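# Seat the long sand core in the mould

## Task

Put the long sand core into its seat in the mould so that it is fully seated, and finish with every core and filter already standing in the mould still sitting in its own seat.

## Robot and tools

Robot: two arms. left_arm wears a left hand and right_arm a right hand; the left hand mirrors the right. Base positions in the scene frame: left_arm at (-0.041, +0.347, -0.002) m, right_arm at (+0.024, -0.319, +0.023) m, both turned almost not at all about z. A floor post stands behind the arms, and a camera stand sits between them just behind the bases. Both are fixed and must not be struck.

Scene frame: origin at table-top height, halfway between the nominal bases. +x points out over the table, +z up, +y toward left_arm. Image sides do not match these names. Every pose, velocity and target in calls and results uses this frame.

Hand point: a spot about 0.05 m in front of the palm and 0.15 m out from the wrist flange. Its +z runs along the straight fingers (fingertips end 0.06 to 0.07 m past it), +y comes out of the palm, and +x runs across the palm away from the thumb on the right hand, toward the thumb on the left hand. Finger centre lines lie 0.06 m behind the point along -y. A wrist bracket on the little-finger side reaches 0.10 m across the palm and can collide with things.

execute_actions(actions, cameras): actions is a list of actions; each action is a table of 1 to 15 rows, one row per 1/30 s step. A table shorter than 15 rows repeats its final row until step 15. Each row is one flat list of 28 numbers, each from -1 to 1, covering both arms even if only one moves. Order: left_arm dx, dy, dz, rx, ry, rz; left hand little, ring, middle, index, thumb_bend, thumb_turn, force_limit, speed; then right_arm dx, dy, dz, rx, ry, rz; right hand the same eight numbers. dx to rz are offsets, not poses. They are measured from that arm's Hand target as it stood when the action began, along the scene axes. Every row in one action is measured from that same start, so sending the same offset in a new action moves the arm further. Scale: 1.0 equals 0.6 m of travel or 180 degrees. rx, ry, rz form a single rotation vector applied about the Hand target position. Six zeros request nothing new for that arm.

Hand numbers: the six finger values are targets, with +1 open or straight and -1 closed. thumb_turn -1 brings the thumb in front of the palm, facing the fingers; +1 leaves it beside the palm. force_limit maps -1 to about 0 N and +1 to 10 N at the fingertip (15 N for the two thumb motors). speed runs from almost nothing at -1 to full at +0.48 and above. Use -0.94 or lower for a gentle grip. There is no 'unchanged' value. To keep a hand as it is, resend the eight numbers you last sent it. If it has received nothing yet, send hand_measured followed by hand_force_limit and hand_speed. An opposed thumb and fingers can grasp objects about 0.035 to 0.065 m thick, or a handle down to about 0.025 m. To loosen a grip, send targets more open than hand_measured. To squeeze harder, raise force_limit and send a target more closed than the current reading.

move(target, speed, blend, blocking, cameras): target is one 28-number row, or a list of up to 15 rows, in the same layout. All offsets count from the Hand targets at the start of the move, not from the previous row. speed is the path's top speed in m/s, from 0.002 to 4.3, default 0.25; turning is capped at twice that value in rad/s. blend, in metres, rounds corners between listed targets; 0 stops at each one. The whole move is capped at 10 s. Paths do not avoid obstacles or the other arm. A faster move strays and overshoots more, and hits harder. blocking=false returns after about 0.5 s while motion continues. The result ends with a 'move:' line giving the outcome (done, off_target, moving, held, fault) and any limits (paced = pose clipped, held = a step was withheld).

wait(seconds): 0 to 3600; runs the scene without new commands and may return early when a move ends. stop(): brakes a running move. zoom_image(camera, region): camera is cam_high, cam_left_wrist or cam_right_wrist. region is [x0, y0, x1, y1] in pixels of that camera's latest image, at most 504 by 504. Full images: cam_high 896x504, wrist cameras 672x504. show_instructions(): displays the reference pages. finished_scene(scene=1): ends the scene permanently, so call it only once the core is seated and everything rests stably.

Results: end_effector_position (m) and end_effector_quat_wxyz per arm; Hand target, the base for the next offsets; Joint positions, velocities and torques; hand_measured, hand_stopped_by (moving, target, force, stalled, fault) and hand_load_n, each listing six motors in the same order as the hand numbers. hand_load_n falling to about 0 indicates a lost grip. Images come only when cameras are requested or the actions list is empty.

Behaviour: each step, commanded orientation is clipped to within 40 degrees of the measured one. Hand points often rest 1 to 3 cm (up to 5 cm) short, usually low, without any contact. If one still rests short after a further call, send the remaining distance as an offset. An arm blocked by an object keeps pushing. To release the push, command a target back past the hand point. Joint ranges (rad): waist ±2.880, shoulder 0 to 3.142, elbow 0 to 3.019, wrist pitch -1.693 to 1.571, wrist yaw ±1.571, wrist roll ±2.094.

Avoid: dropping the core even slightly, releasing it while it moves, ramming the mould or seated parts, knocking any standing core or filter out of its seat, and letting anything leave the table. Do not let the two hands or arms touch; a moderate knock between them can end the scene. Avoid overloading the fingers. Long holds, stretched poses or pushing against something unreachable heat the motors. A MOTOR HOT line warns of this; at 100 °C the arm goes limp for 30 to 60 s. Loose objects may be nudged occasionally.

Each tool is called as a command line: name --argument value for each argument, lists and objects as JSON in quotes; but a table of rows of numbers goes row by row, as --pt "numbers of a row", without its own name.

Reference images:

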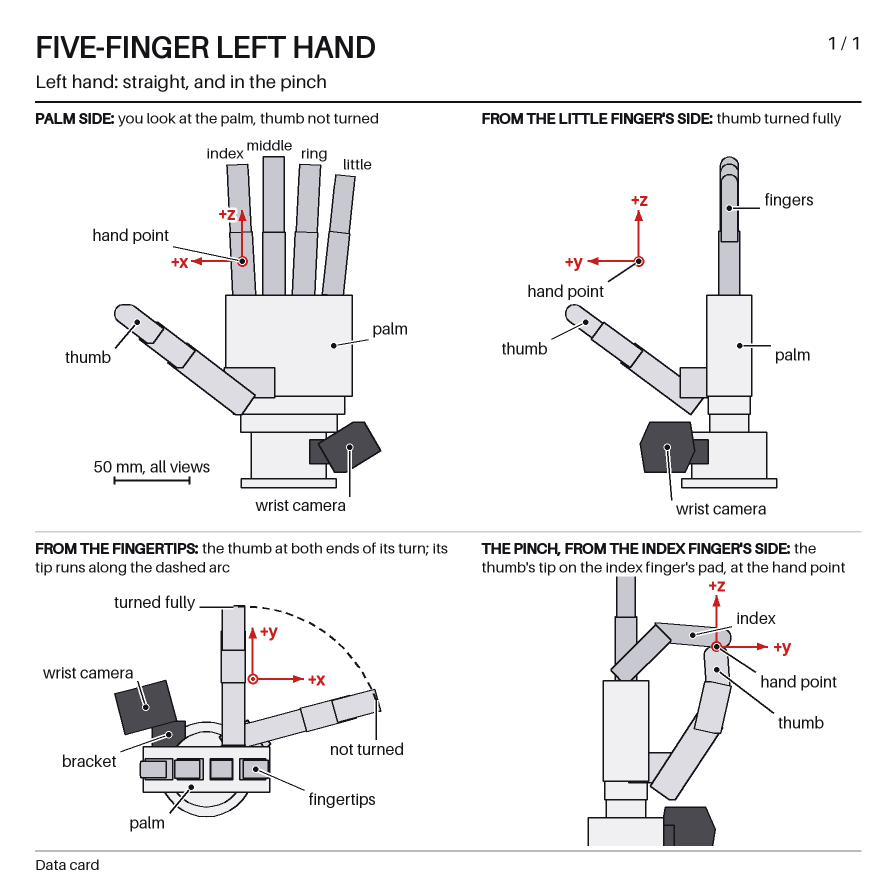

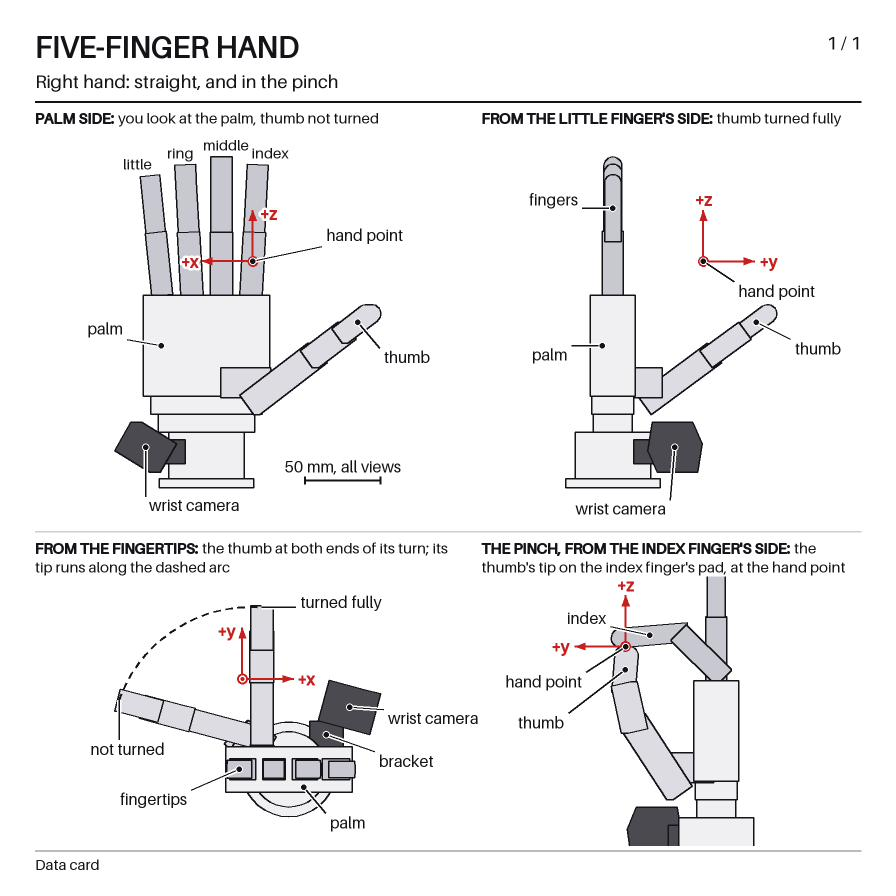

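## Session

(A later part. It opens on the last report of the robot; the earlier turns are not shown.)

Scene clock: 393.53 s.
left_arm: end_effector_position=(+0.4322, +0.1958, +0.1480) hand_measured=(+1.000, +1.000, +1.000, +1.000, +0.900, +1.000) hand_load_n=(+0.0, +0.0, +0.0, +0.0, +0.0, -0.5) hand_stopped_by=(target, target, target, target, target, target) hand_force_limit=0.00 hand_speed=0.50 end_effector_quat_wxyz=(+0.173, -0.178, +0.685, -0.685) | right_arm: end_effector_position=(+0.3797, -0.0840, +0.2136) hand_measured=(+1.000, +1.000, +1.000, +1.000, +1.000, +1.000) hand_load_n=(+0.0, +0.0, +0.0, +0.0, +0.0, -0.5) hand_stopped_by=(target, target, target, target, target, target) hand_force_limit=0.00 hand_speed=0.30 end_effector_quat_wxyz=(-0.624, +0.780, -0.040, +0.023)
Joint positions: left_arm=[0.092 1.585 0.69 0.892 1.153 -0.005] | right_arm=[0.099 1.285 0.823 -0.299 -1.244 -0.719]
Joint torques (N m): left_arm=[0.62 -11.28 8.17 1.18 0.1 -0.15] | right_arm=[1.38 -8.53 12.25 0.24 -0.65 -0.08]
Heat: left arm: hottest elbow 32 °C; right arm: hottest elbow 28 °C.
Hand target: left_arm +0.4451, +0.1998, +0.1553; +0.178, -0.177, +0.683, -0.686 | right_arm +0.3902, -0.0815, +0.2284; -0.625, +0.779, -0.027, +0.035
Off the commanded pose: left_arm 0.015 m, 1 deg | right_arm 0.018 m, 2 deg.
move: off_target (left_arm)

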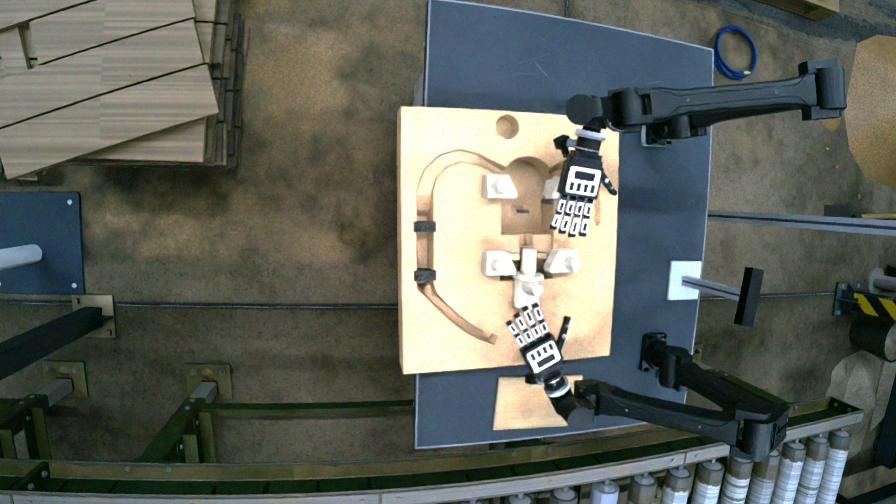

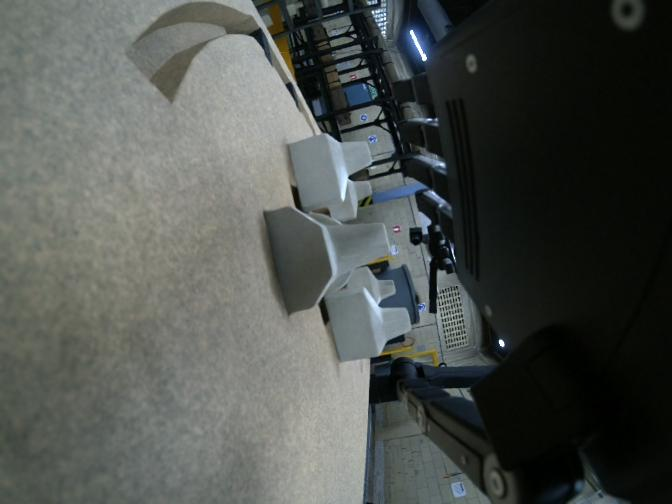

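zoom_image --camera "cam_left_wrist" --region '[258, 200, 338, 260]'

zoom_image --camera "cam_left_wrist" --region '[268, 260, 348, 320]'

Scaled by 6.300 from the camera's image (finer frame: 960x720).

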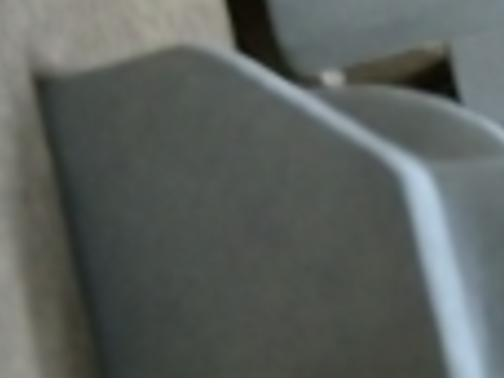

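Scaled by 6.300 from the camera's image (finer frame: 960x720).

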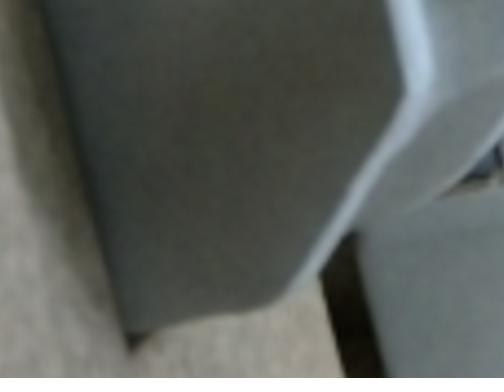

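wait --seconds 0.1 --cameras '["cam_right_wrist", "cam_left_wrist"]'

zoom_image --camera "cam_right_wrist" --region '[400, 100, 530, 230]'

Scene clock: 399.67 s.
left_arm: end_effector_position=(+0.4322, +0.1958, +0.1480) hand_measured=(+1.000, +1.000, +1.000, +1.000, +0.900, +1.000) hand_load_n=(+0.0, +0.0, +0.0, +0.0, +0.0, +0.0) hand_stopped_by=(target, target, target, target, target, target) hand_force_limit=0.00 hand_speed=0.50 end_effector_quat_wxyz=(+0.173, -0.178, +0.685, -0.685) | right_arm: end_effector_position=(+0.3797, -0.0840, +0.2136) hand_measured=(+1.000, +1.000, +1.000, +1.000, +1.000, +1.000) hand_load_n=(+0.0, +0.0, +0.0, +0.0, +0.0, +0.0) hand_stopped_by=(target, target, target, target, target, target) hand_force_limit=0.00 hand_speed=0.30 end_effector_quat_wxyz=(-0.624, +0.780, -0.040, +0.023)
Joint positions: left_arm=[0.092 1.585 0.69 0.892 1.153 -0.005] | right_arm=[0.099 1.285 0.823 -0.299 -1.244 -0.719]
Joint torques (N m): left_arm=[0.67 -11.22 8.18 1.11 0.1 -0.15] | right_arm=[0.73 -9.11 12.16 0.49 -0.62 -0.12]
Heat: left arm: hottest elbow 32 °C; right arm: hottest elbow 28 °C.
Hand target: left_arm +0.4451, +0.1998, +0.1553; +0.178, -0.177, +0.683, -0.686 | right_arm +0.3902, -0.0815, +0.2284; -0.625, +0.779, -0.027, +0.035
Off the commanded pose: left_arm 0.015 m, 1 deg | right_arm 0.018 m, 2 deg.
wait: 0.10 s; at rest from the start
Images, in order (width x height): cam_left_wrist 672x504, cam_right_wrist 672x504.

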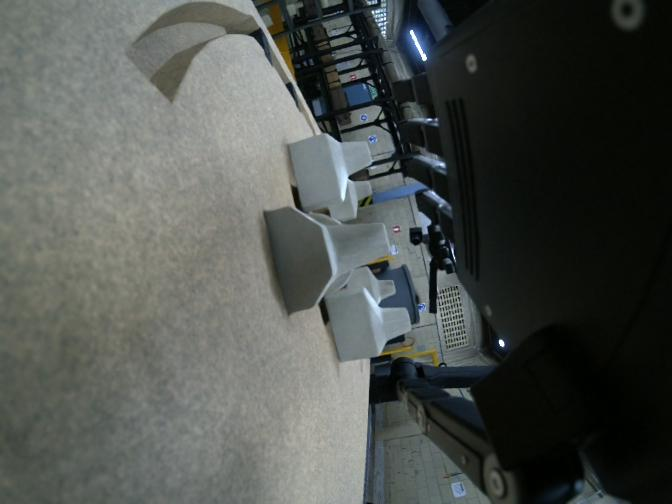

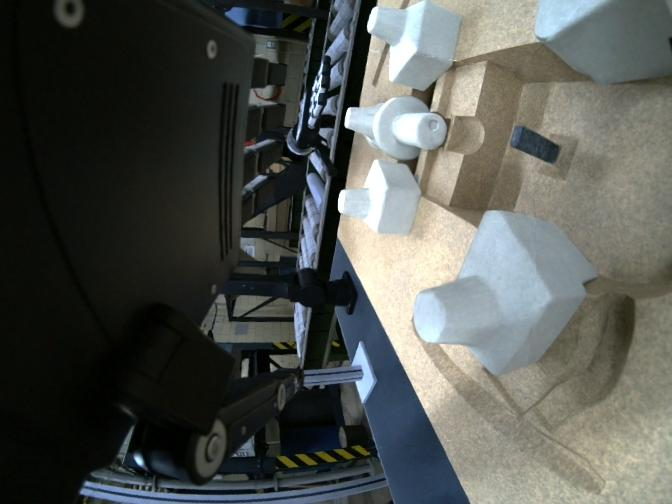

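Scaled by 3.877 from the camera's image (finer frame: 960x720).

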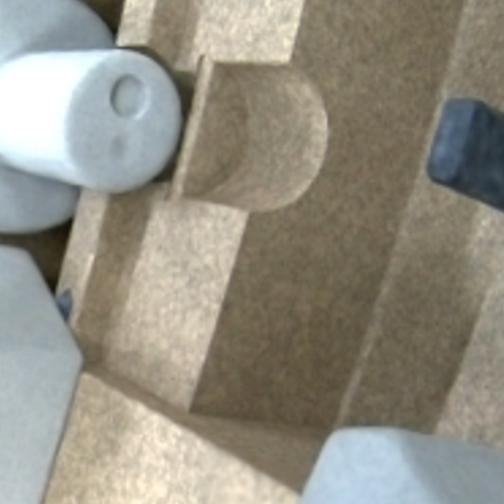

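move --pt "0 0 0 0 0 0 1 1 1 1 0.9 1 0 0.5 0.05 0.085 0 0.069 0 0 1 1 1 1 -0.9 -1 0 0.6" --pt "0 0 0 0 0 0 1 1 1 1 0.9 1 0 0.5 0.06 0.075 -0.14 0.069 0 0 1 1 1 1 -0.9 -1 0 0.6" --cameras '["cam_high","cam_right_wrist"]' --speed 0.2

Scene clock: 404.50 s.
left_arm: end_effector_position=(+0.4322, +0.1958, +0.1480) hand_measured=(+1.000, +1.000, +1.000, +1.000, +0.900, +1.000) hand_load_n=(+0.0, +0.0, +0.0, +0.0, +0.0, -0.5) hand_stopped_by=(target, target, target, target, target, target) hand_force_limit=0.00 hand_speed=0.50 end_effector_quat_wxyz=(+0.173, -0.178, +0.685, -0.685) | right_arm: end_effector_position=(+0.4218, -0.0320, +0.1453) hand_measured=(+1.000, +1.000, +1.000, +1.000, -0.900, -1.000) hand_load_n=(+0.0, +0.0, +0.0, +0.0, +0.0, +0.0) hand_stopped_by=(target, target, target, target, target, target) hand_force_limit=0.00 hand_speed=0.60 end_effector_quat_wxyz=(+0.704, -0.709, +0.028, -0.027)
Joint positions: left_arm=[0.092 1.585 0.69 0.892 1.153 -0.005] | right_arm=[0.165 1.683 0.717 0.945 -1.274 -0.018]
Joint torques (N m): left_arm=[0.73 -11.4 8.18 1.16 0.11 -0.16] | right_arm=[0.67 -10.81 6.02 1.99 -0.11 0.14]
Heat: left arm: hottest elbow 31 °C; right arm: hottest elbow 28 °C.
Hand target: left_arm +0.4451, +0.1998, +0.1553; +0.178, -0.177, +0.683, -0.686 | right_arm +0.4262, -0.0365, +0.1443; +0.706, -0.707, +0.031, -0.032
Off the commanded pose: left_arm 0.015 m, 1 deg | right_arm 0.006 m, 1 deg.
move: done

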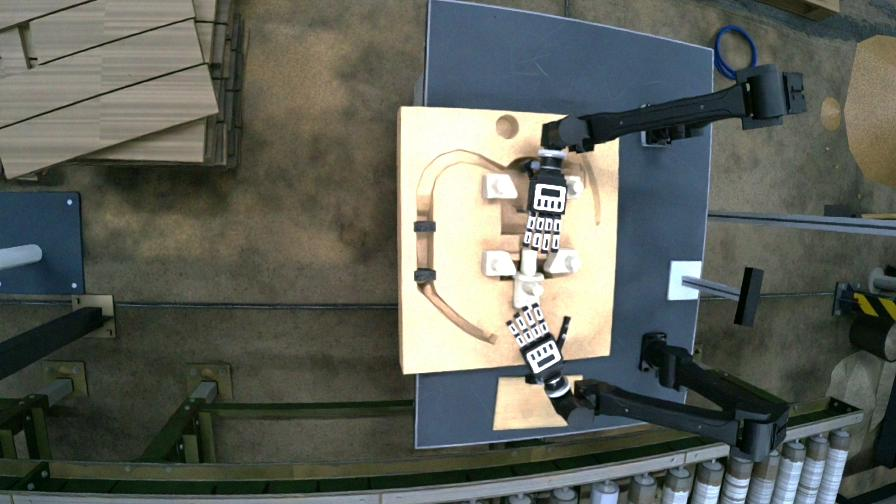

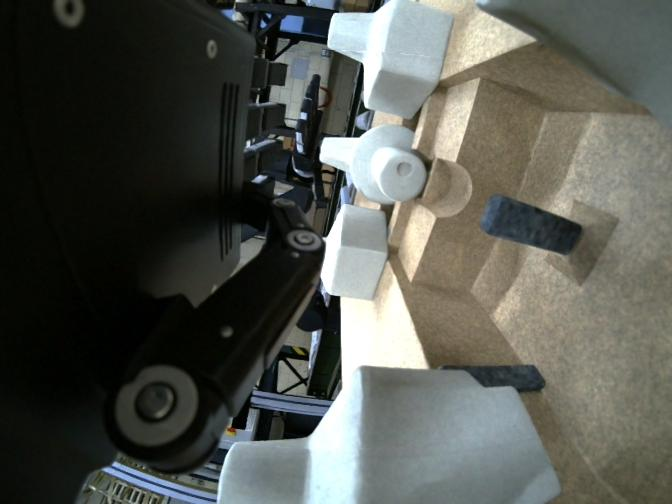

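zoom_image --camera "cam_right_wrist" --region '[330, 110, 490, 230]'

zoom_image --camera "cam_right_wrist" --region '[310, 0, 510, 310]'

Scaled by 3.150 from the camera's image (finer frame: 960x720).

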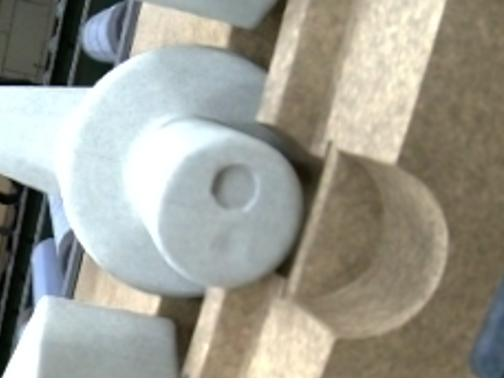

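Scaled by 1.626 from the camera's image (finer frame: 960x720).

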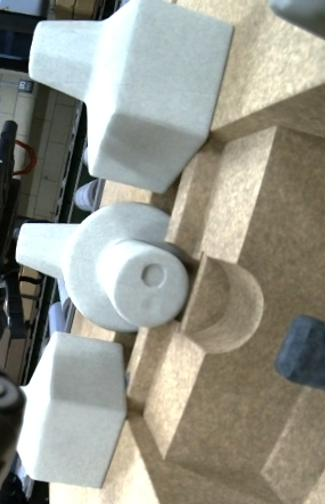

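zoom_image --camera "cam_right_wrist" --region '[360, 200, 420, 260]'

zoom_image --camera "cam_left_wrist" --region '[290, 190, 350, 235]'

Scaled by 8.400 from the camera's image (finer frame: 960x720).

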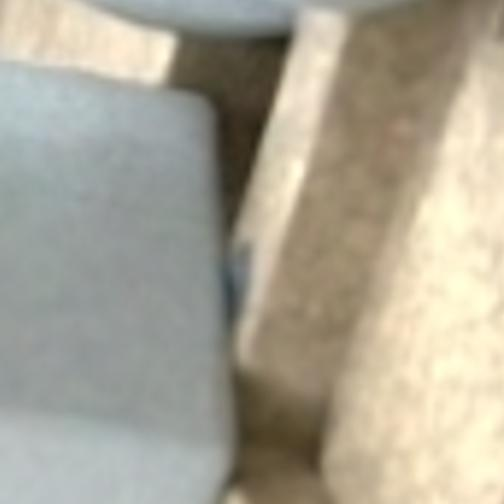

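This scene's latest camera images include none from cam_left_wrist. They are from: cam_high, cam_right_wrist. cam_left_wrist's image comes with the result of a call that names it in "cameras".

wait --seconds 0.1 --cameras '["cam_left_wrist"]'

zoom_image --camera "cam_left_wrist" --region '[295, 195, 345, 235]'

zoom_image --camera "cam_left_wrist" --region '[320, 260, 370, 300]'

Scene clock: 406.83 s.
left_arm: end_effector_position=(+0.4322, +0.1958, +0.1480) hand_measured=(+1.000, +1.000, +1.000, +1.000, +0.900, +1.000) hand_load_n=(+0.0, +0.0, +0.0, +0.0, +0.0, +0.0) hand_stopped_by=(target, target, target, target, target, target) hand_force_limit=0.00 hand_speed=0.50 end_effector_quat_wxyz=(+0.173, -0.178, +0.685, -0.685) | right_arm: end_effector_position=(+0.4217, -0.0320, +0.1453) hand_measured=(+1.000, +1.000, +1.000, +1.000, -0.900, -1.000) hand_load_n=(+0.0, +0.0, +0.0, +0.0, +0.0, +0.0) hand_stopped_by=(target, target, target, target, target, target) hand_force_limit=0.00 hand_speed=0.60 end_effector_quat_wxyz=(+0.704, -0.709, +0.028, -0.027)
Joint positions: left_arm=[0.092 1.585 0.69 0.892 1.153 -0.005] | right_arm=[0.165 1.683 0.717 0.945 -1.274 -0.017]
Joint torques (N m): left_arm=[0.73 -11.34 8.2 1.13 0.1 -0.16] | right_arm=[0.26 -10.87 5.98 1.72 -0.12 0.14]
Heat: left arm: hottest elbow 31 °C; right arm: hottest elbow 28 °C.
Hand target: left_arm +0.4451, +0.1998, +0.1553; +0.178, -0.177, +0.683, -0.686 | right_arm +0.4262, -0.0365, +0.1443; +0.706, -0.707, +0.031, -0.032
Off the commanded pose: left_arm 0.015 m, 1 deg | right_arm 0.006 m, 1 deg.
wait: 0.10 s; at rest from the start

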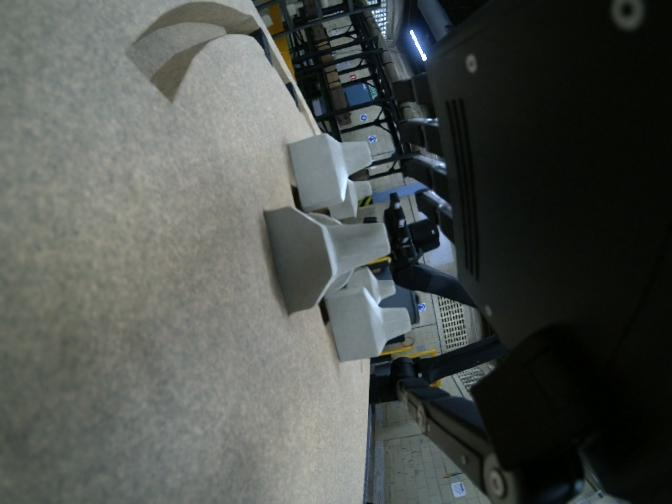

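Scaled by 10.080 from the camera's image (finer frame: 960x720).

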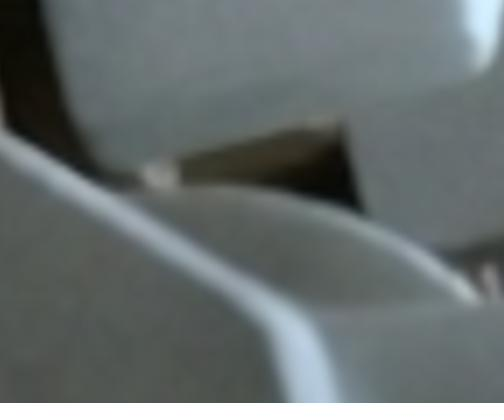

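Scaled by 10.080 from the camera's image (finer frame: 960x720).

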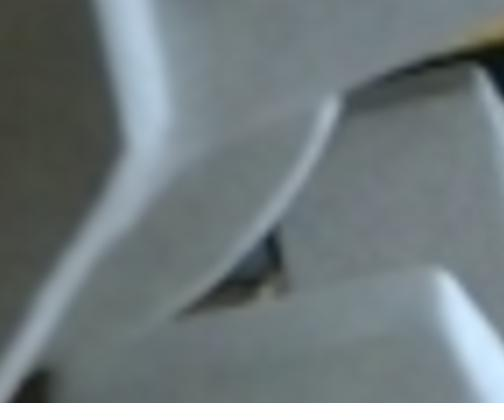

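wait --seconds 0.1 --cameras '["cam_right_wrist"]'

zoom_image --camera "cam_right_wrist" --region '[380, 130, 450, 190]'

zoom_image --camera "cam_right_wrist" --region '[370, 170, 440, 230]'

Scene clock: 409.93 s.
left_arm: end_effector_position=(+0.4322, +0.1958, +0.1480) hand_measured=(+1.000, +1.000, +1.000, +1.000, +0.900, +1.000) hand_load_n=(+0.0, +0.0, +0.0, +0.0, +0.0, -0.5) hand_stopped_by=(target, target, target, target, target, target) hand_force_limit=0.00 hand_speed=0.50 end_effector_quat_wxyz=(+0.173, -0.178, +0.685, -0.685) | right_arm: end_effector_position=(+0.4217, -0.0320, +0.1453) hand_measured=(+1.000, +1.000, +1.000, +1.000, -0.900, -1.000) hand_load_n=(+0.0, +0.0, +0.0, +0.0, +0.0, +0.0) hand_stopped_by=(target, target, target, target, target, target) hand_force_limit=0.00 hand_speed=0.60 end_effector_quat_wxyz=(+0.704, -0.709, +0.028, -0.027)
Joint positions: left_arm=[0.092 1.585 0.69 0.892 1.153 -0.005] | right_arm=[0.165 1.683 0.717 0.945 -1.274 -0.017]
Joint torques (N m): left_arm=[0.62 -11.34 8.17 1.14 0.11 -0.15] | right_arm=[0.38 -10.7 6.16 1.81 -0.16 0.14]
Heat: left arm: hottest elbow 31 °C; right arm: hottest elbow 28 °C.
Hand target: left_arm +0.4451, +0.1998, +0.1553; +0.178, -0.177, +0.683, -0.686 | right_arm +0.4262, -0.0365, +0.1443; +0.706, -0.707, +0.031, -0.032
Off the commanded pose: left_arm 0.015 m, 1 deg | right_arm 0.006 m, 1 deg.
wait: 0.10 s; at rest from the start

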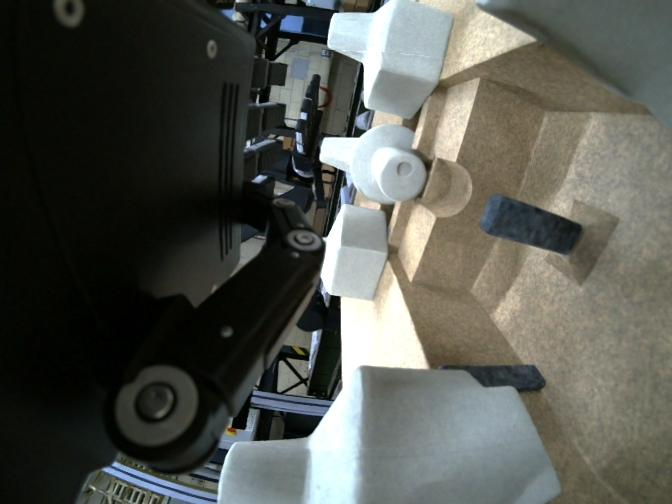

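Scaled by 7.200 from the camera's image (finer frame: 960x720).

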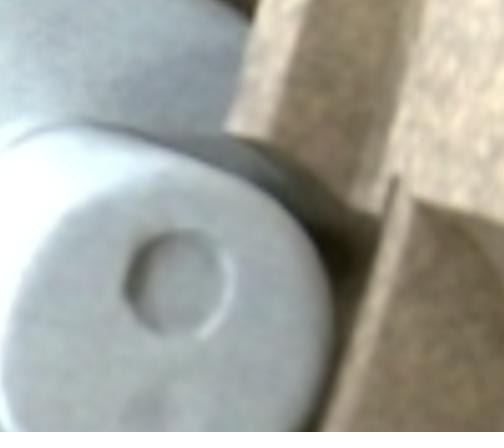

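Scaled by 7.200 from the camera's image (finer frame: 960x720).

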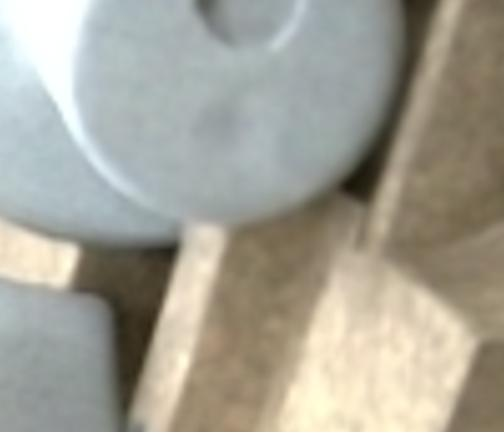

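move --target '[0,0,0,0,0,0,1,1,1,1,0.9,1,0,0.5,0.012,0,-0.055,0,0,0,1,1,1,1,-0.9,-1,0,0.6]' --cameras '["cam_right_wrist"]' --speed 0.1

zoom_image --camera "cam_right_wrist" --region '[330, 110, 490, 250]'

Scene clock: 415.83 s.
left_arm: end_effector_position=(+0.4322, +0.1958, +0.1480) hand_measured=(+1.000, +1.000, +1.000, +1.000, +0.900, +1.000) hand_load_n=(+0.0, +0.0, -0.5, +0.0, +0.0, +0.0) hand_stopped_by=(target, target, target, target, target, target) hand_force_limit=0.00 hand_speed=0.50 end_effector_quat_wxyz=(+0.173, -0.178, +0.685, -0.685) | right_arm: end_effector_position=(+0.4243, -0.0315, +0.1093) hand_measured=(+1.000, +1.000, +1.000, +1.000, -0.900, -1.000) hand_load_n=(+0.0, +0.0, +0.0, +0.0, +0.0, +0.0) hand_stopped_by=(target, target, target, target, target, target) hand_force_limit=0.00 hand_speed=0.60 end_effector_quat_wxyz=(+0.704, -0.710, +0.031, -0.022)
Joint positions: left_arm=[0.092 1.585 0.69 0.892 1.153 -0.005] | right_arm=[0.164 1.788 0.717 1.04 -1.277 -0.017]
Joint torques (N m): left_arm=[0.62 -11.34 8.16 1.16 0.11 -0.16] | right_arm=[1.03 -11.34 6 1.98 -0.11 0.05]
Heat: left arm: hottest elbow 31 °C; right arm: hottest elbow 28 °C.
Hand target: left_arm +0.4451, +0.1998, +0.1553; +0.178, -0.177, +0.683, -0.686 | right_arm +0.4334, -0.0365, +0.1113; +0.706, -0.707, +0.031, -0.032
Off the commanded pose: left_arm 0.015 m, 1 deg | right_arm 0.011 m, 1 deg.
move: off_target (right_arm)

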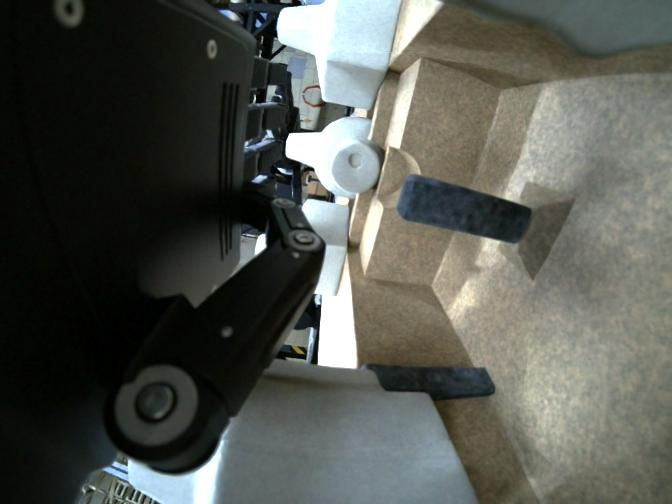

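Scaled by 3.150 from the camera's image (finer frame: 960x720).

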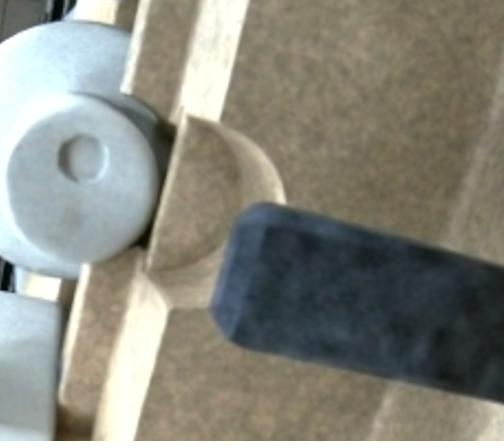

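zoom_image --camera "cam_right_wrist" --region '[326, 134, 396, 204]'

Scaled by 7.200 from the camera's image (finer frame: 960x720).

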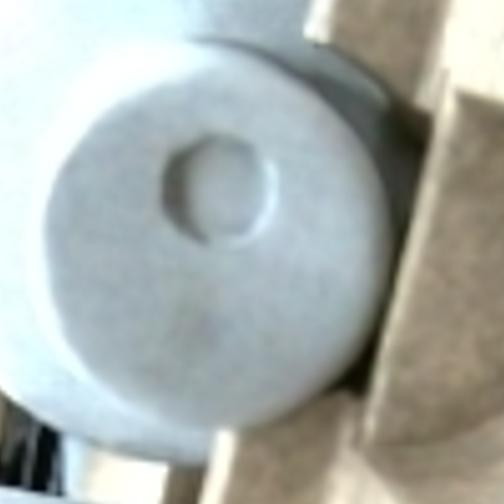

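move --pt "-0.02 0.05 0.2 0 0 0.339 1 1 1 1 0.9 1 0 0.5 0 -0.05 0 0 0 0 1 1 1 1 -0.9 -1 0 0.6" --speed 0.4

move --pt "0.034 -0.25 -0.08 0 0.224 0 1 1 1 1 0.9 1 0 0.5 0 0 0 0 0 0 1 1 1 1 -0.9 -1 0 0.6" --speed 0.3 --cameras '["cam_high","cam_left_wrist","cam_right_wrist"]'

Scene clock: 423.27 s.
left_arm: end_effector_position=(+0.4265, +0.2344, +0.2541) hand_measured=(+1.000, +1.000, +1.000, +1.000, +0.900, +1.000) hand_load_n=(+0.0, +0.0, +0.0, +0.0, +0.0, +0.0) hand_stopped_by=(target, target, target, target, target, target) hand_force_limit=0.00 hand_speed=0.50 end_effector_quat_wxyz=(+0.495, -0.507, +0.504, -0.493) | right_arm: end_effector_position=(+0.4302, -0.0608, +0.1100) hand_measured=(+1.000, +1.000, +1.000, +1.000, -0.900, -1.000) hand_load_n=(+0.0, +0.0, +0.0, +0.0, +0.0, +0.0) hand_stopped_by=(target, target, target, target, target, target) hand_force_limit=0.00 hand_speed=0.60 end_effector_quat_wxyz=(+0.704, -0.709, +0.031, -0.023)
Joint positions: left_arm=[-0.285 0.975 0.544 0.406 -0.298 -0.007] | right_arm=[0.094 1.788 0.717 1.043 -1.346 -0.017]
Joint torques (N m): left_arm=[-0.38 -6.01 10.76 1.54 -0.13 -0.01] | right_arm=[-0.03 -12.51 4.72 1.94 -0.16 0.04]
Heat: left arm: hottest elbow 31 °C; right arm: hottest elbow 27 °C.
Hand target: left_arm +0.4330, +0.2297, +0.2751; +0.501, -0.499, +0.499, -0.501 | right_arm +0.4335, -0.0665, +0.1113; +0.706, -0.707, +0.031, -0.032
Off the commanded pose: left_arm 0.023 m, 2 deg | right_arm 0.007 m, 1 deg.
move: off_target (left_arm)

Scene clock: 425.27 s.
left_arm: end_effector_position=(+0.4421, +0.0920, +0.2042) hand_measured=(+1.000, +1.000, +1.000, +1.000, +0.900, +1.000) hand_load_n=(+0.0, +0.0, +0.0, +0.0, +0.0, +0.0) hand_stopped_by=(target, target, target, target, target, target) hand_force_limit=0.00 hand_speed=0.50 end_effector_quat_wxyz=(-0.298, +0.642, -0.649, +0.280) | right_arm: end_effector_position=(+0.4303, -0.0607, +0.1101) hand_measured=(+1.000, +1.000, +1.000, +1.000, -0.900, -1.000) hand_load_n=(-0.5, +0.0, +0.0, -0.5, +0.0, +0.0) hand_stopped_by=(target, target, target, target, target, target) hand_force_limit=0.00 hand_speed=0.60 end_effector_quat_wxyz=(+0.705, -0.709, +0.031, -0.024)
Joint positions: left_arm=[-0.537 1.383 1.171 -0.603 -0.414 -0.367] | right_arm=[0.094 1.788 0.717 1.044 -1.346 -0.017]
Joint torques (N m): left_arm=[-0.32 -12.22 12.03 1.11 -0.22 -0.18] | right_arm=[-0.44 -12.57 4.86 1.73 -0.16 0.03]
Heat: left arm: hottest elbow 31 °C; right arm: hottest elbow 27 °C.
Hand target: left_arm +0.4535, +0.0798, +0.2273; -0.299, +0.641, -0.641, +0.298 | right_arm +0.4335, -0.0665, +0.1113; +0.706, -0.707, +0.031, -0.032
Off the commanded pose: left_arm 0.028 m, 2 deg | right_arm 0.007 m, 1 deg.
move: off_target (left_arm)

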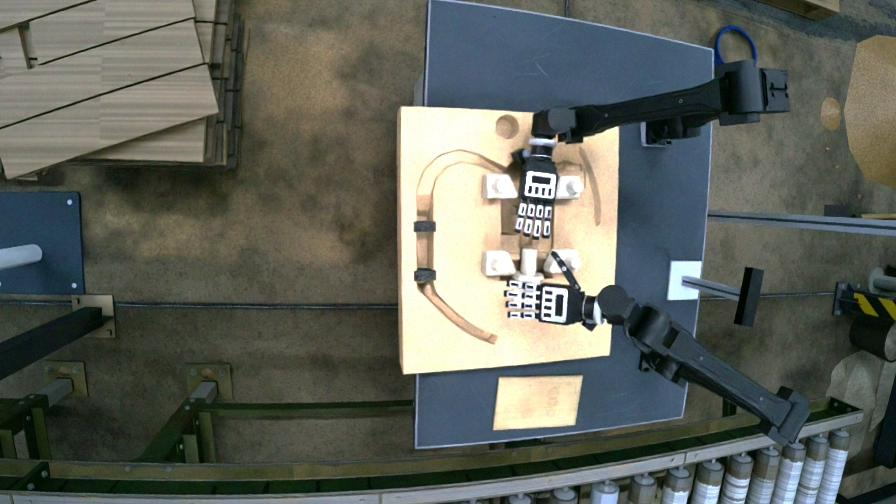

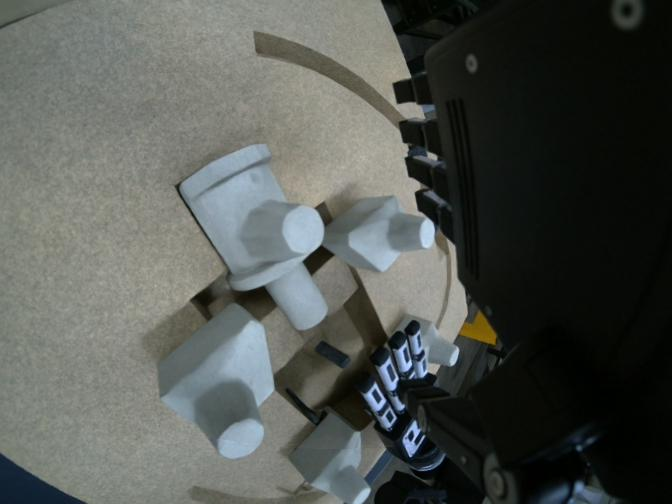

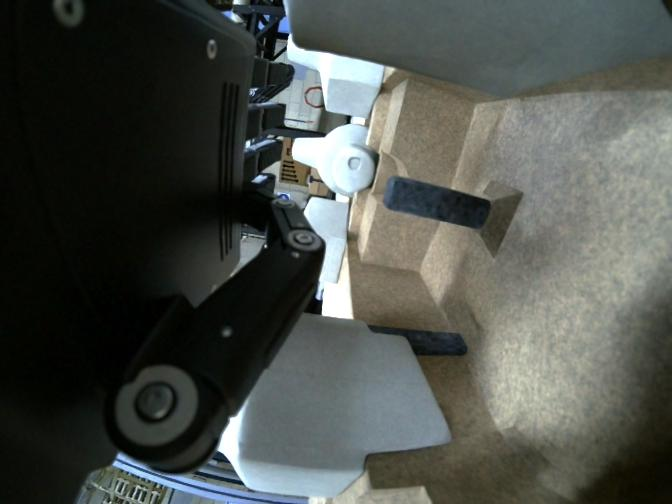

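move --pt "0 0 0 0 0 0 1 1 0.2 0.2 0.75 -1 0 0.6 0 0 0 0 0 0 1 1 1 1 -0.9 -1 0 0.6" --pt "0 0 -0.137 0 0 0 1 1 0.2 0.2 0.75 -1 0 0.6 0 0 0 0 0 0 1 1 1 1 -0.9 -1 0 0.6" --speed 0.12 --cameras '["cam_left_wrist"]'

Scene clock: 427.60 s.
left_arm: end_effector_position=(+0.4556, +0.0839, +0.1544) hand_measured=(+1.000, +1.000, +0.200, +0.200, +0.750, -1.000) hand_load_n=(+0.0, +0.0, +0.0, -0.5, +0.0, +0.0) hand_stopped_by=(target, target, target, target, target, target) hand_force_limit=0.00 hand_speed=0.60 end_effector_quat_wxyz=(-0.303, +0.641, -0.639, +0.299) | right_arm: end_effector_position=(+0.4303, -0.0607, +0.1101) hand_measured=(+1.000, +1.000, +1.000, +1.000, -0.900, -1.000) hand_load_n=(+0.0, +0.0, +0.0, +0.0, +0.5, +0.0) hand_stopped_by=(target, target, target, target, target, target) hand_force_limit=0.00 hand_speed=0.60 end_effector_quat_wxyz=(+0.705, -0.709, +0.031, -0.024)
Joint positions: left_arm=[-0.537 1.442 1.077 -0.407 -0.415 -0.37] | right_arm=[0.094 1.788 0.717 1.044 -1.346 -0.017]
Joint torques (N m): left_arm=[-0.38 -12.45 7.16 2 -0.2 -0.13] | right_arm=[0.21 -11.63 4.81 2 -0.14 0.08]
Heat: left arm: hottest elbow 32 °C; right arm: hottest elbow 27 °C.
Hand target: left_arm +0.4535, +0.0799, +0.1450; -0.299, +0.641, -0.641, +0.298 | right_arm +0.4335, -0.0665, +0.1113; +0.706, -0.707, +0.031, -0.032
Off the commanded pose: left_arm 0.010 m, 0 deg | right_arm 0.007 m, 1 deg.
move: done

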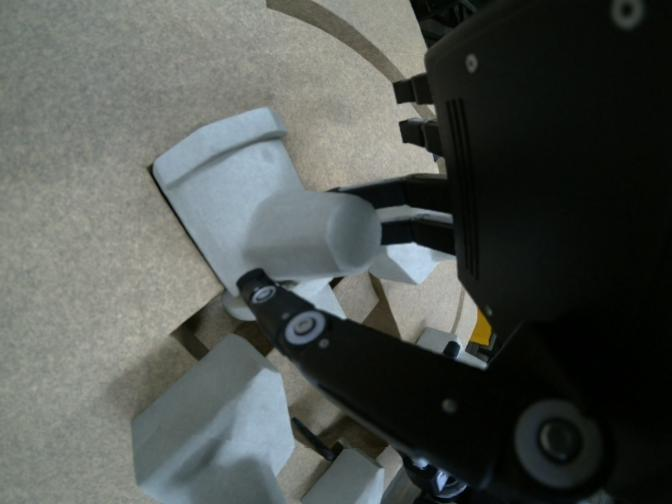

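Close the grip.

move --pt "0 0 0 0 0 0 1 1 -0.541 -0.641 0.171 -1 0.7 -0.9 0 0 0 0 0 0 1 1 1 1 -0.9 -1 0 0.6"

move --pt "0 0 0 0 0 0 1 1 -0.6 -0.7 0.1 -1 0.8 -0.6 0 0 0 0 0 0 1 1 1 1 -0.9 -1 0 0.6" --cameras '["cam_left_wrist","cam_right_wrist"]'

zoom_image --camera "cam_right_wrist" --region '[310, 120, 410, 210]'

Scene clock: 429.27 s.
left_arm: end_effector_position=(+0.4580, +0.0827, +0.1562) hand_measured=(+1.000, +1.000, -0.056, +0.072, +0.604, -1.000) hand_load_n=(+0.0, +0.0, +9.0, +8.5, +12.5, +0.0) hand_stopped_by=(target, target, force, force, force, target) hand_force_limit=0.70 hand_speed=-0.90 end_effector_quat_wxyz=(-0.304, +0.642, -0.635, +0.304) | right_arm: end_effector_position=(+0.4303, -0.0607, +0.1101) hand_measured=(+1.000, +1.000, +1.000, +1.000, -0.900, -1.000) hand_load_n=(+0.0, +0.0, +0.0, +0.0, +0.0, +0.0) hand_stopped_by=(target, target, target, target, target, target) hand_force_limit=0.00 hand_speed=0.60 end_effector_quat_wxyz=(+0.705, -0.709, +0.031, -0.024)
Joint positions: left_arm=[-0.537 1.443 1.077 -0.396 -0.417 -0.374] | right_arm=[0.094 1.788 0.717 1.044 -1.346 -0.017]
Joint torques (N m): left_arm=[-0.5 -12.4 7.17 1.59 -0.13 -0.09] | right_arm=[-0.73 -11.81 4.72 1.92 -0.11 0.07]
Heat: left arm: hottest elbow 32 °C; right arm: hottest elbow 27 °C.
Hand target: left_arm +0.4535, +0.0799, +0.1451; -0.299, +0.641, -0.641, +0.299 | right_arm +0.4335, -0.0665, +0.1113; +0.706, -0.707, +0.031, -0.032
Off the commanded pose: left_arm 0.012 m, 1 deg | right_arm 0.007 m, 1 deg.
move: done

Scene clock: 429.77 s.
left_arm: end_effector_position=(+0.4581, +0.0825, +0.1561) hand_measured=(+1.000, +1.000, -0.056, +0.044, +0.596, -1.000) hand_load_n=(+0.0, +0.0, +9.0, +13.5, +14.0, +0.0) hand_stopped_by=(target, target, force, force, force, target) hand_force_limit=0.80 hand_speed=-0.60 end_effector_quat_wxyz=(-0.303, +0.643, -0.634, +0.304) | right_arm: end_effector_position=(+0.4303, -0.0607, +0.1101) hand_measured=(+1.000, +1.000, +1.000, +1.000, -0.900, -1.000) hand_load_n=(+0.0, +0.0, +0.0, +0.0, +0.0, +0.0) hand_stopped_by=(target, target, target, target, target, target) hand_force_limit=0.00 hand_speed=0.60 end_effector_quat_wxyz=(+0.705, -0.709, +0.031, -0.024)
Joint positions: left_arm=[-0.537 1.443 1.077 -0.395 -0.417 -0.376] | right_arm=[0.094 1.788 0.717 1.044 -1.346 -0.017]
Joint torques (N m): left_arm=[-0.32 -12.4 7.15 1.61 -0.13 -0.08] | right_arm=[-0.03 -12.45 4.86 1.73 -0.11 0.07]
Heat: left arm: hottest elbow 32 °C; right arm: hottest elbow 27 °C.
Hand target: left_arm +0.4535, +0.0799, +0.1451; -0.299, +0.641, -0.641, +0.299 | right_arm +0.4335, -0.0665, +0.1113; +0.706, -0.707, +0.031, -0.032
Off the commanded pose: left_arm 0.012 m, 1 deg | right_arm 0.007 m, 1 deg.
move: done

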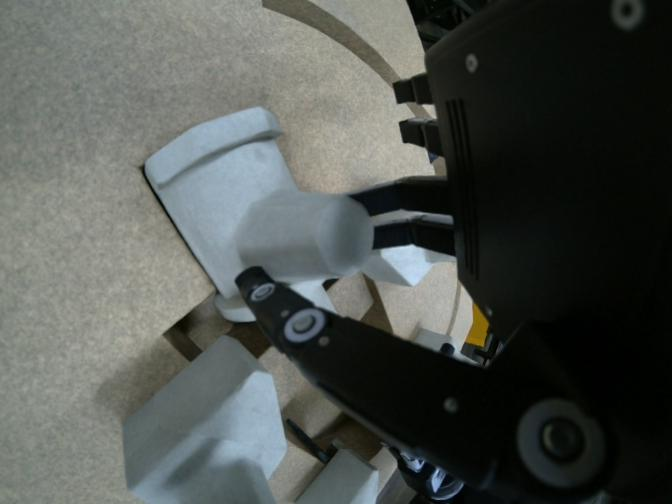

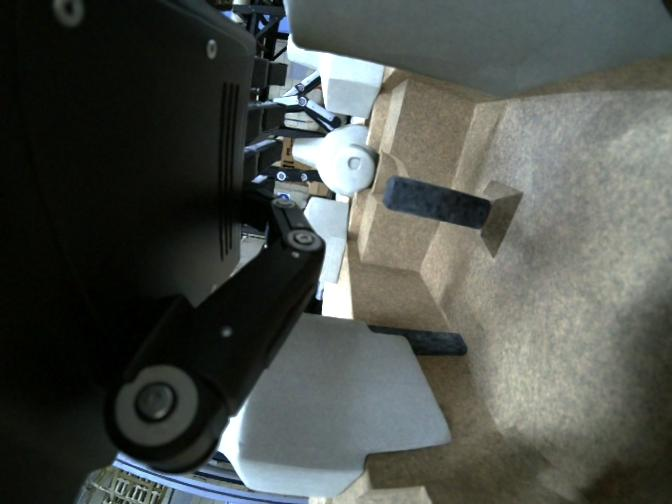

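Scaled by 5.040 from the camera's image (finer frame: 960x720).

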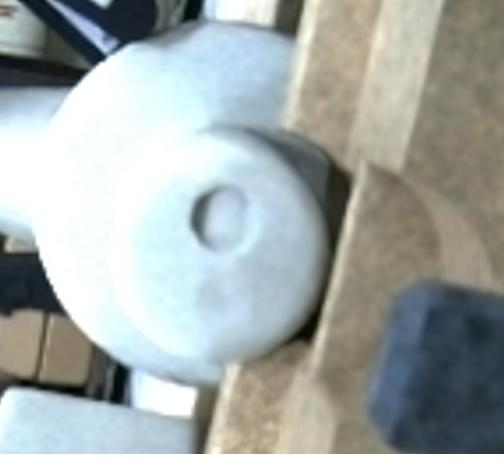

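move --pt "0 0 -0.06 0 0 0 1 1 -0.6 -0.7 0.1 -1 0.8 -0.6 0 0 0 0 0 0 1 1 1 1 -0.9 -1 0 0.6" --pt "0 0.05 -0.06 0 0 0 1 1 -0.6 -0.7 0.1 -1 0.8 -0.6 0 0 0 0 0 0 1 1 1 1 -0.9 -1 0 0.6" --speed 0.06 --cameras '["cam_right_wrist"]'

zoom_image --camera "cam_right_wrist" --region '[310, 120, 410, 210]'

Scene clock: 431.90 s.
left_arm: end_effector_position=(+0.4567, +0.0864, +0.1572) hand_measured=(+1.000, +1.000, -0.056, +0.042, +0.596, -1.000) hand_load_n=(+0.0, +0.0, +8.5, +6.5, +12.0, +0.0) hand_stopped_by=(target, target, force, force, force, target) hand_force_limit=0.80 hand_speed=-0.60 end_effector_quat_wxyz=(-0.296, +0.636, -0.623, +0.345) | right_arm: end_effector_position=(+0.4303, -0.0607, +0.1101) hand_measured=(+1.000, +1.000, +1.000, +1.000, -0.900, -1.000) hand_load_n=(+0.0, +0.0, +0.0, -0.5, +0.5, +0.0) hand_stopped_by=(target, target, target, target, target, target) hand_force_limit=0.00 hand_speed=0.60 end_effector_quat_wxyz=(+0.705, -0.709, +0.031, -0.024)
Joint positions: left_arm=[-0.514 1.402 0.999 -0.275 -0.364 -0.366] | right_arm=[0.094 1.788 0.717 1.044 -1.346 -0.017]
Joint torques (N m): left_arm=[2.2 -8.94 5.19 1.57 -0.45 0.2] | right_arm=[0.67 -12.4 4.7 1.72 -0.11 0.16]
Heat: left arm: hottest elbow 32 °C; right arm: hottest elbow 27 °C.
Hand target: left_arm +0.4534, +0.1099, +0.1091; -0.299, +0.641, -0.641, +0.298 | right_arm +0.4335, -0.0665, +0.1113; +0.706, -0.707, +0.031, -0.032
Off the commanded pose: left_arm 0.054 m, 6 deg | right_arm 0.007 m, 1 deg.
move: off_target (left_arm)

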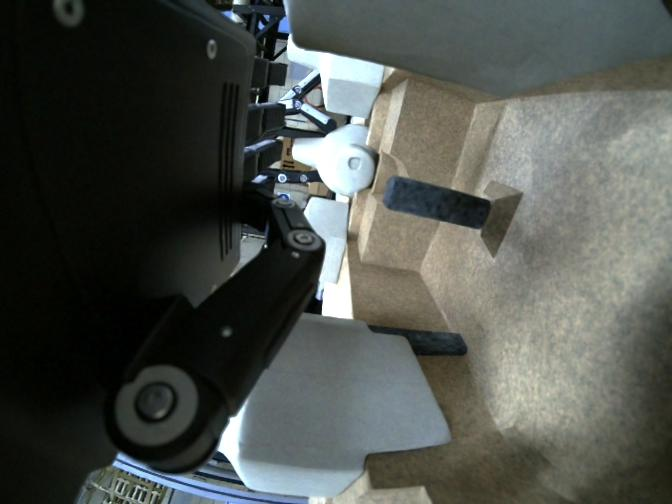

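Scaled by 5.040 from the camera's image (finer frame: 960x720).

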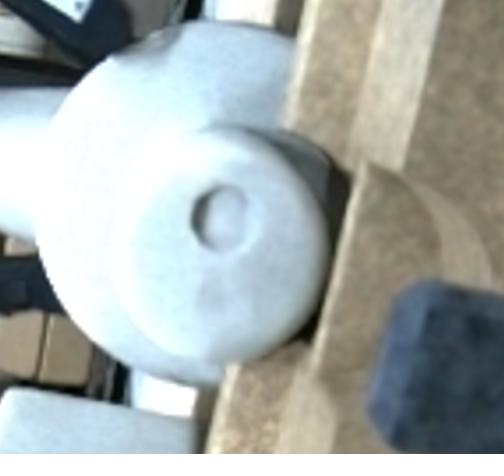

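move --pt "0 0.06 -0.02 0 0 0 1 1 -0.6 -0.7 0.1 -1 0.8 -0.6 0 0 0 0 0 0 1 1 1 1 -0.9 -1 0 0.6" --speed 0.06 --cameras '["cam_right_wrist","cam_left_wrist"]'

zoom_image --camera "cam_right_wrist" --region '[310, 120, 410, 210]'

Scene clock: 433.40 s.
left_arm: end_effector_position=(+0.4546, +0.0913, +0.1573) hand_measured=(+1.000, +1.000, -0.056, +0.042, +0.596, -1.000) hand_load_n=(+0.0, +0.0, +9.5, +3.5, +10.0, +4.0) hand_stopped_by=(target, target, force, force, force, target) hand_force_limit=0.80 hand_speed=-0.60 end_effector_quat_wxyz=(-0.274, +0.632, -0.619, +0.376) | right_arm: end_effector_position=(+0.4303, -0.0607, +0.1101) hand_measured=(+1.000, +1.000, +1.000, +1.000, -0.900, -1.000) hand_load_n=(+0.0, +0.0, +0.0, +0.0, +0.0, +0.0) hand_stopped_by=(target, target, target, target, target, target) hand_force_limit=0.00 hand_speed=0.60 end_effector_quat_wxyz=(+0.705, -0.709, +0.031, -0.024)
Joint positions: left_arm=[-0.478 1.374 0.949 -0.206 -0.279 -0.364] | right_arm=[0.094 1.788 0.717 1.044 -1.346 -0.017]
Joint torques (N m): left_arm=[4.89 -8.59 4.27 0.73 -1.43 0.62] | right_arm=[0.09 -12.1 4.78 1.94 -0.12 0.01]
Heat: left arm: hottest elbow 31 °C; right arm: hottest elbow 27 °C.
Hand target: left_arm +0.4534, +0.1458, +0.0969; -0.299, +0.641, -0.641, +0.298 | right_arm +0.4335, -0.0665, +0.1113; +0.706, -0.707, +0.031, -0.032
Off the commanded pose: left_arm 0.081 m, 10 deg | right_arm 0.007 m, 1 deg.
move: off_target (left_arm)
Images, in order (width x height): cam_left_wrist 672x504, cam_right_wrist 672x504.

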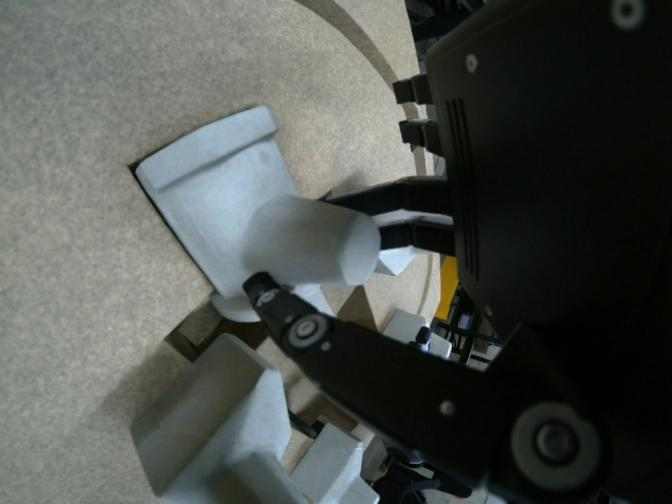

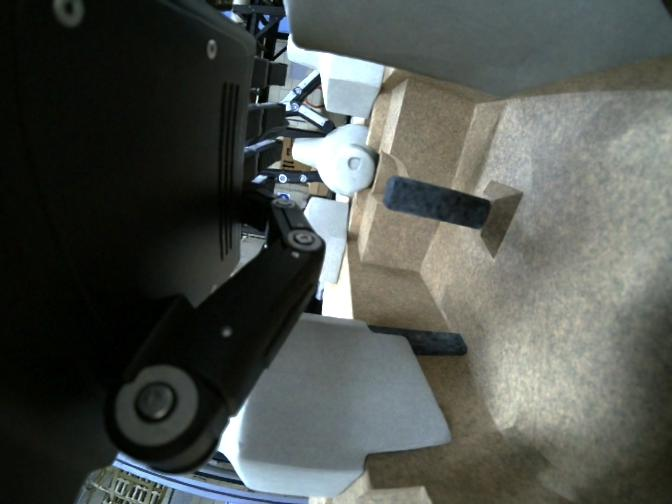

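Scaled by 5.040 from the camera's image (finer frame: 960x720).

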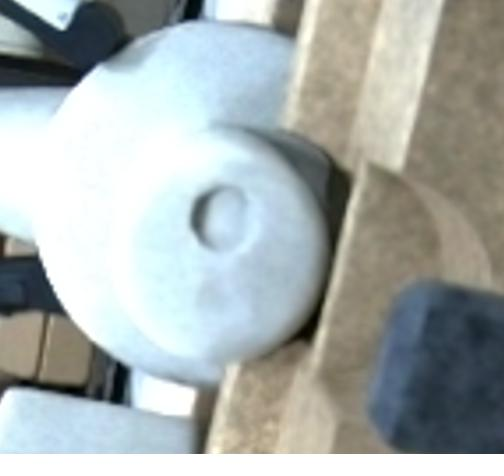

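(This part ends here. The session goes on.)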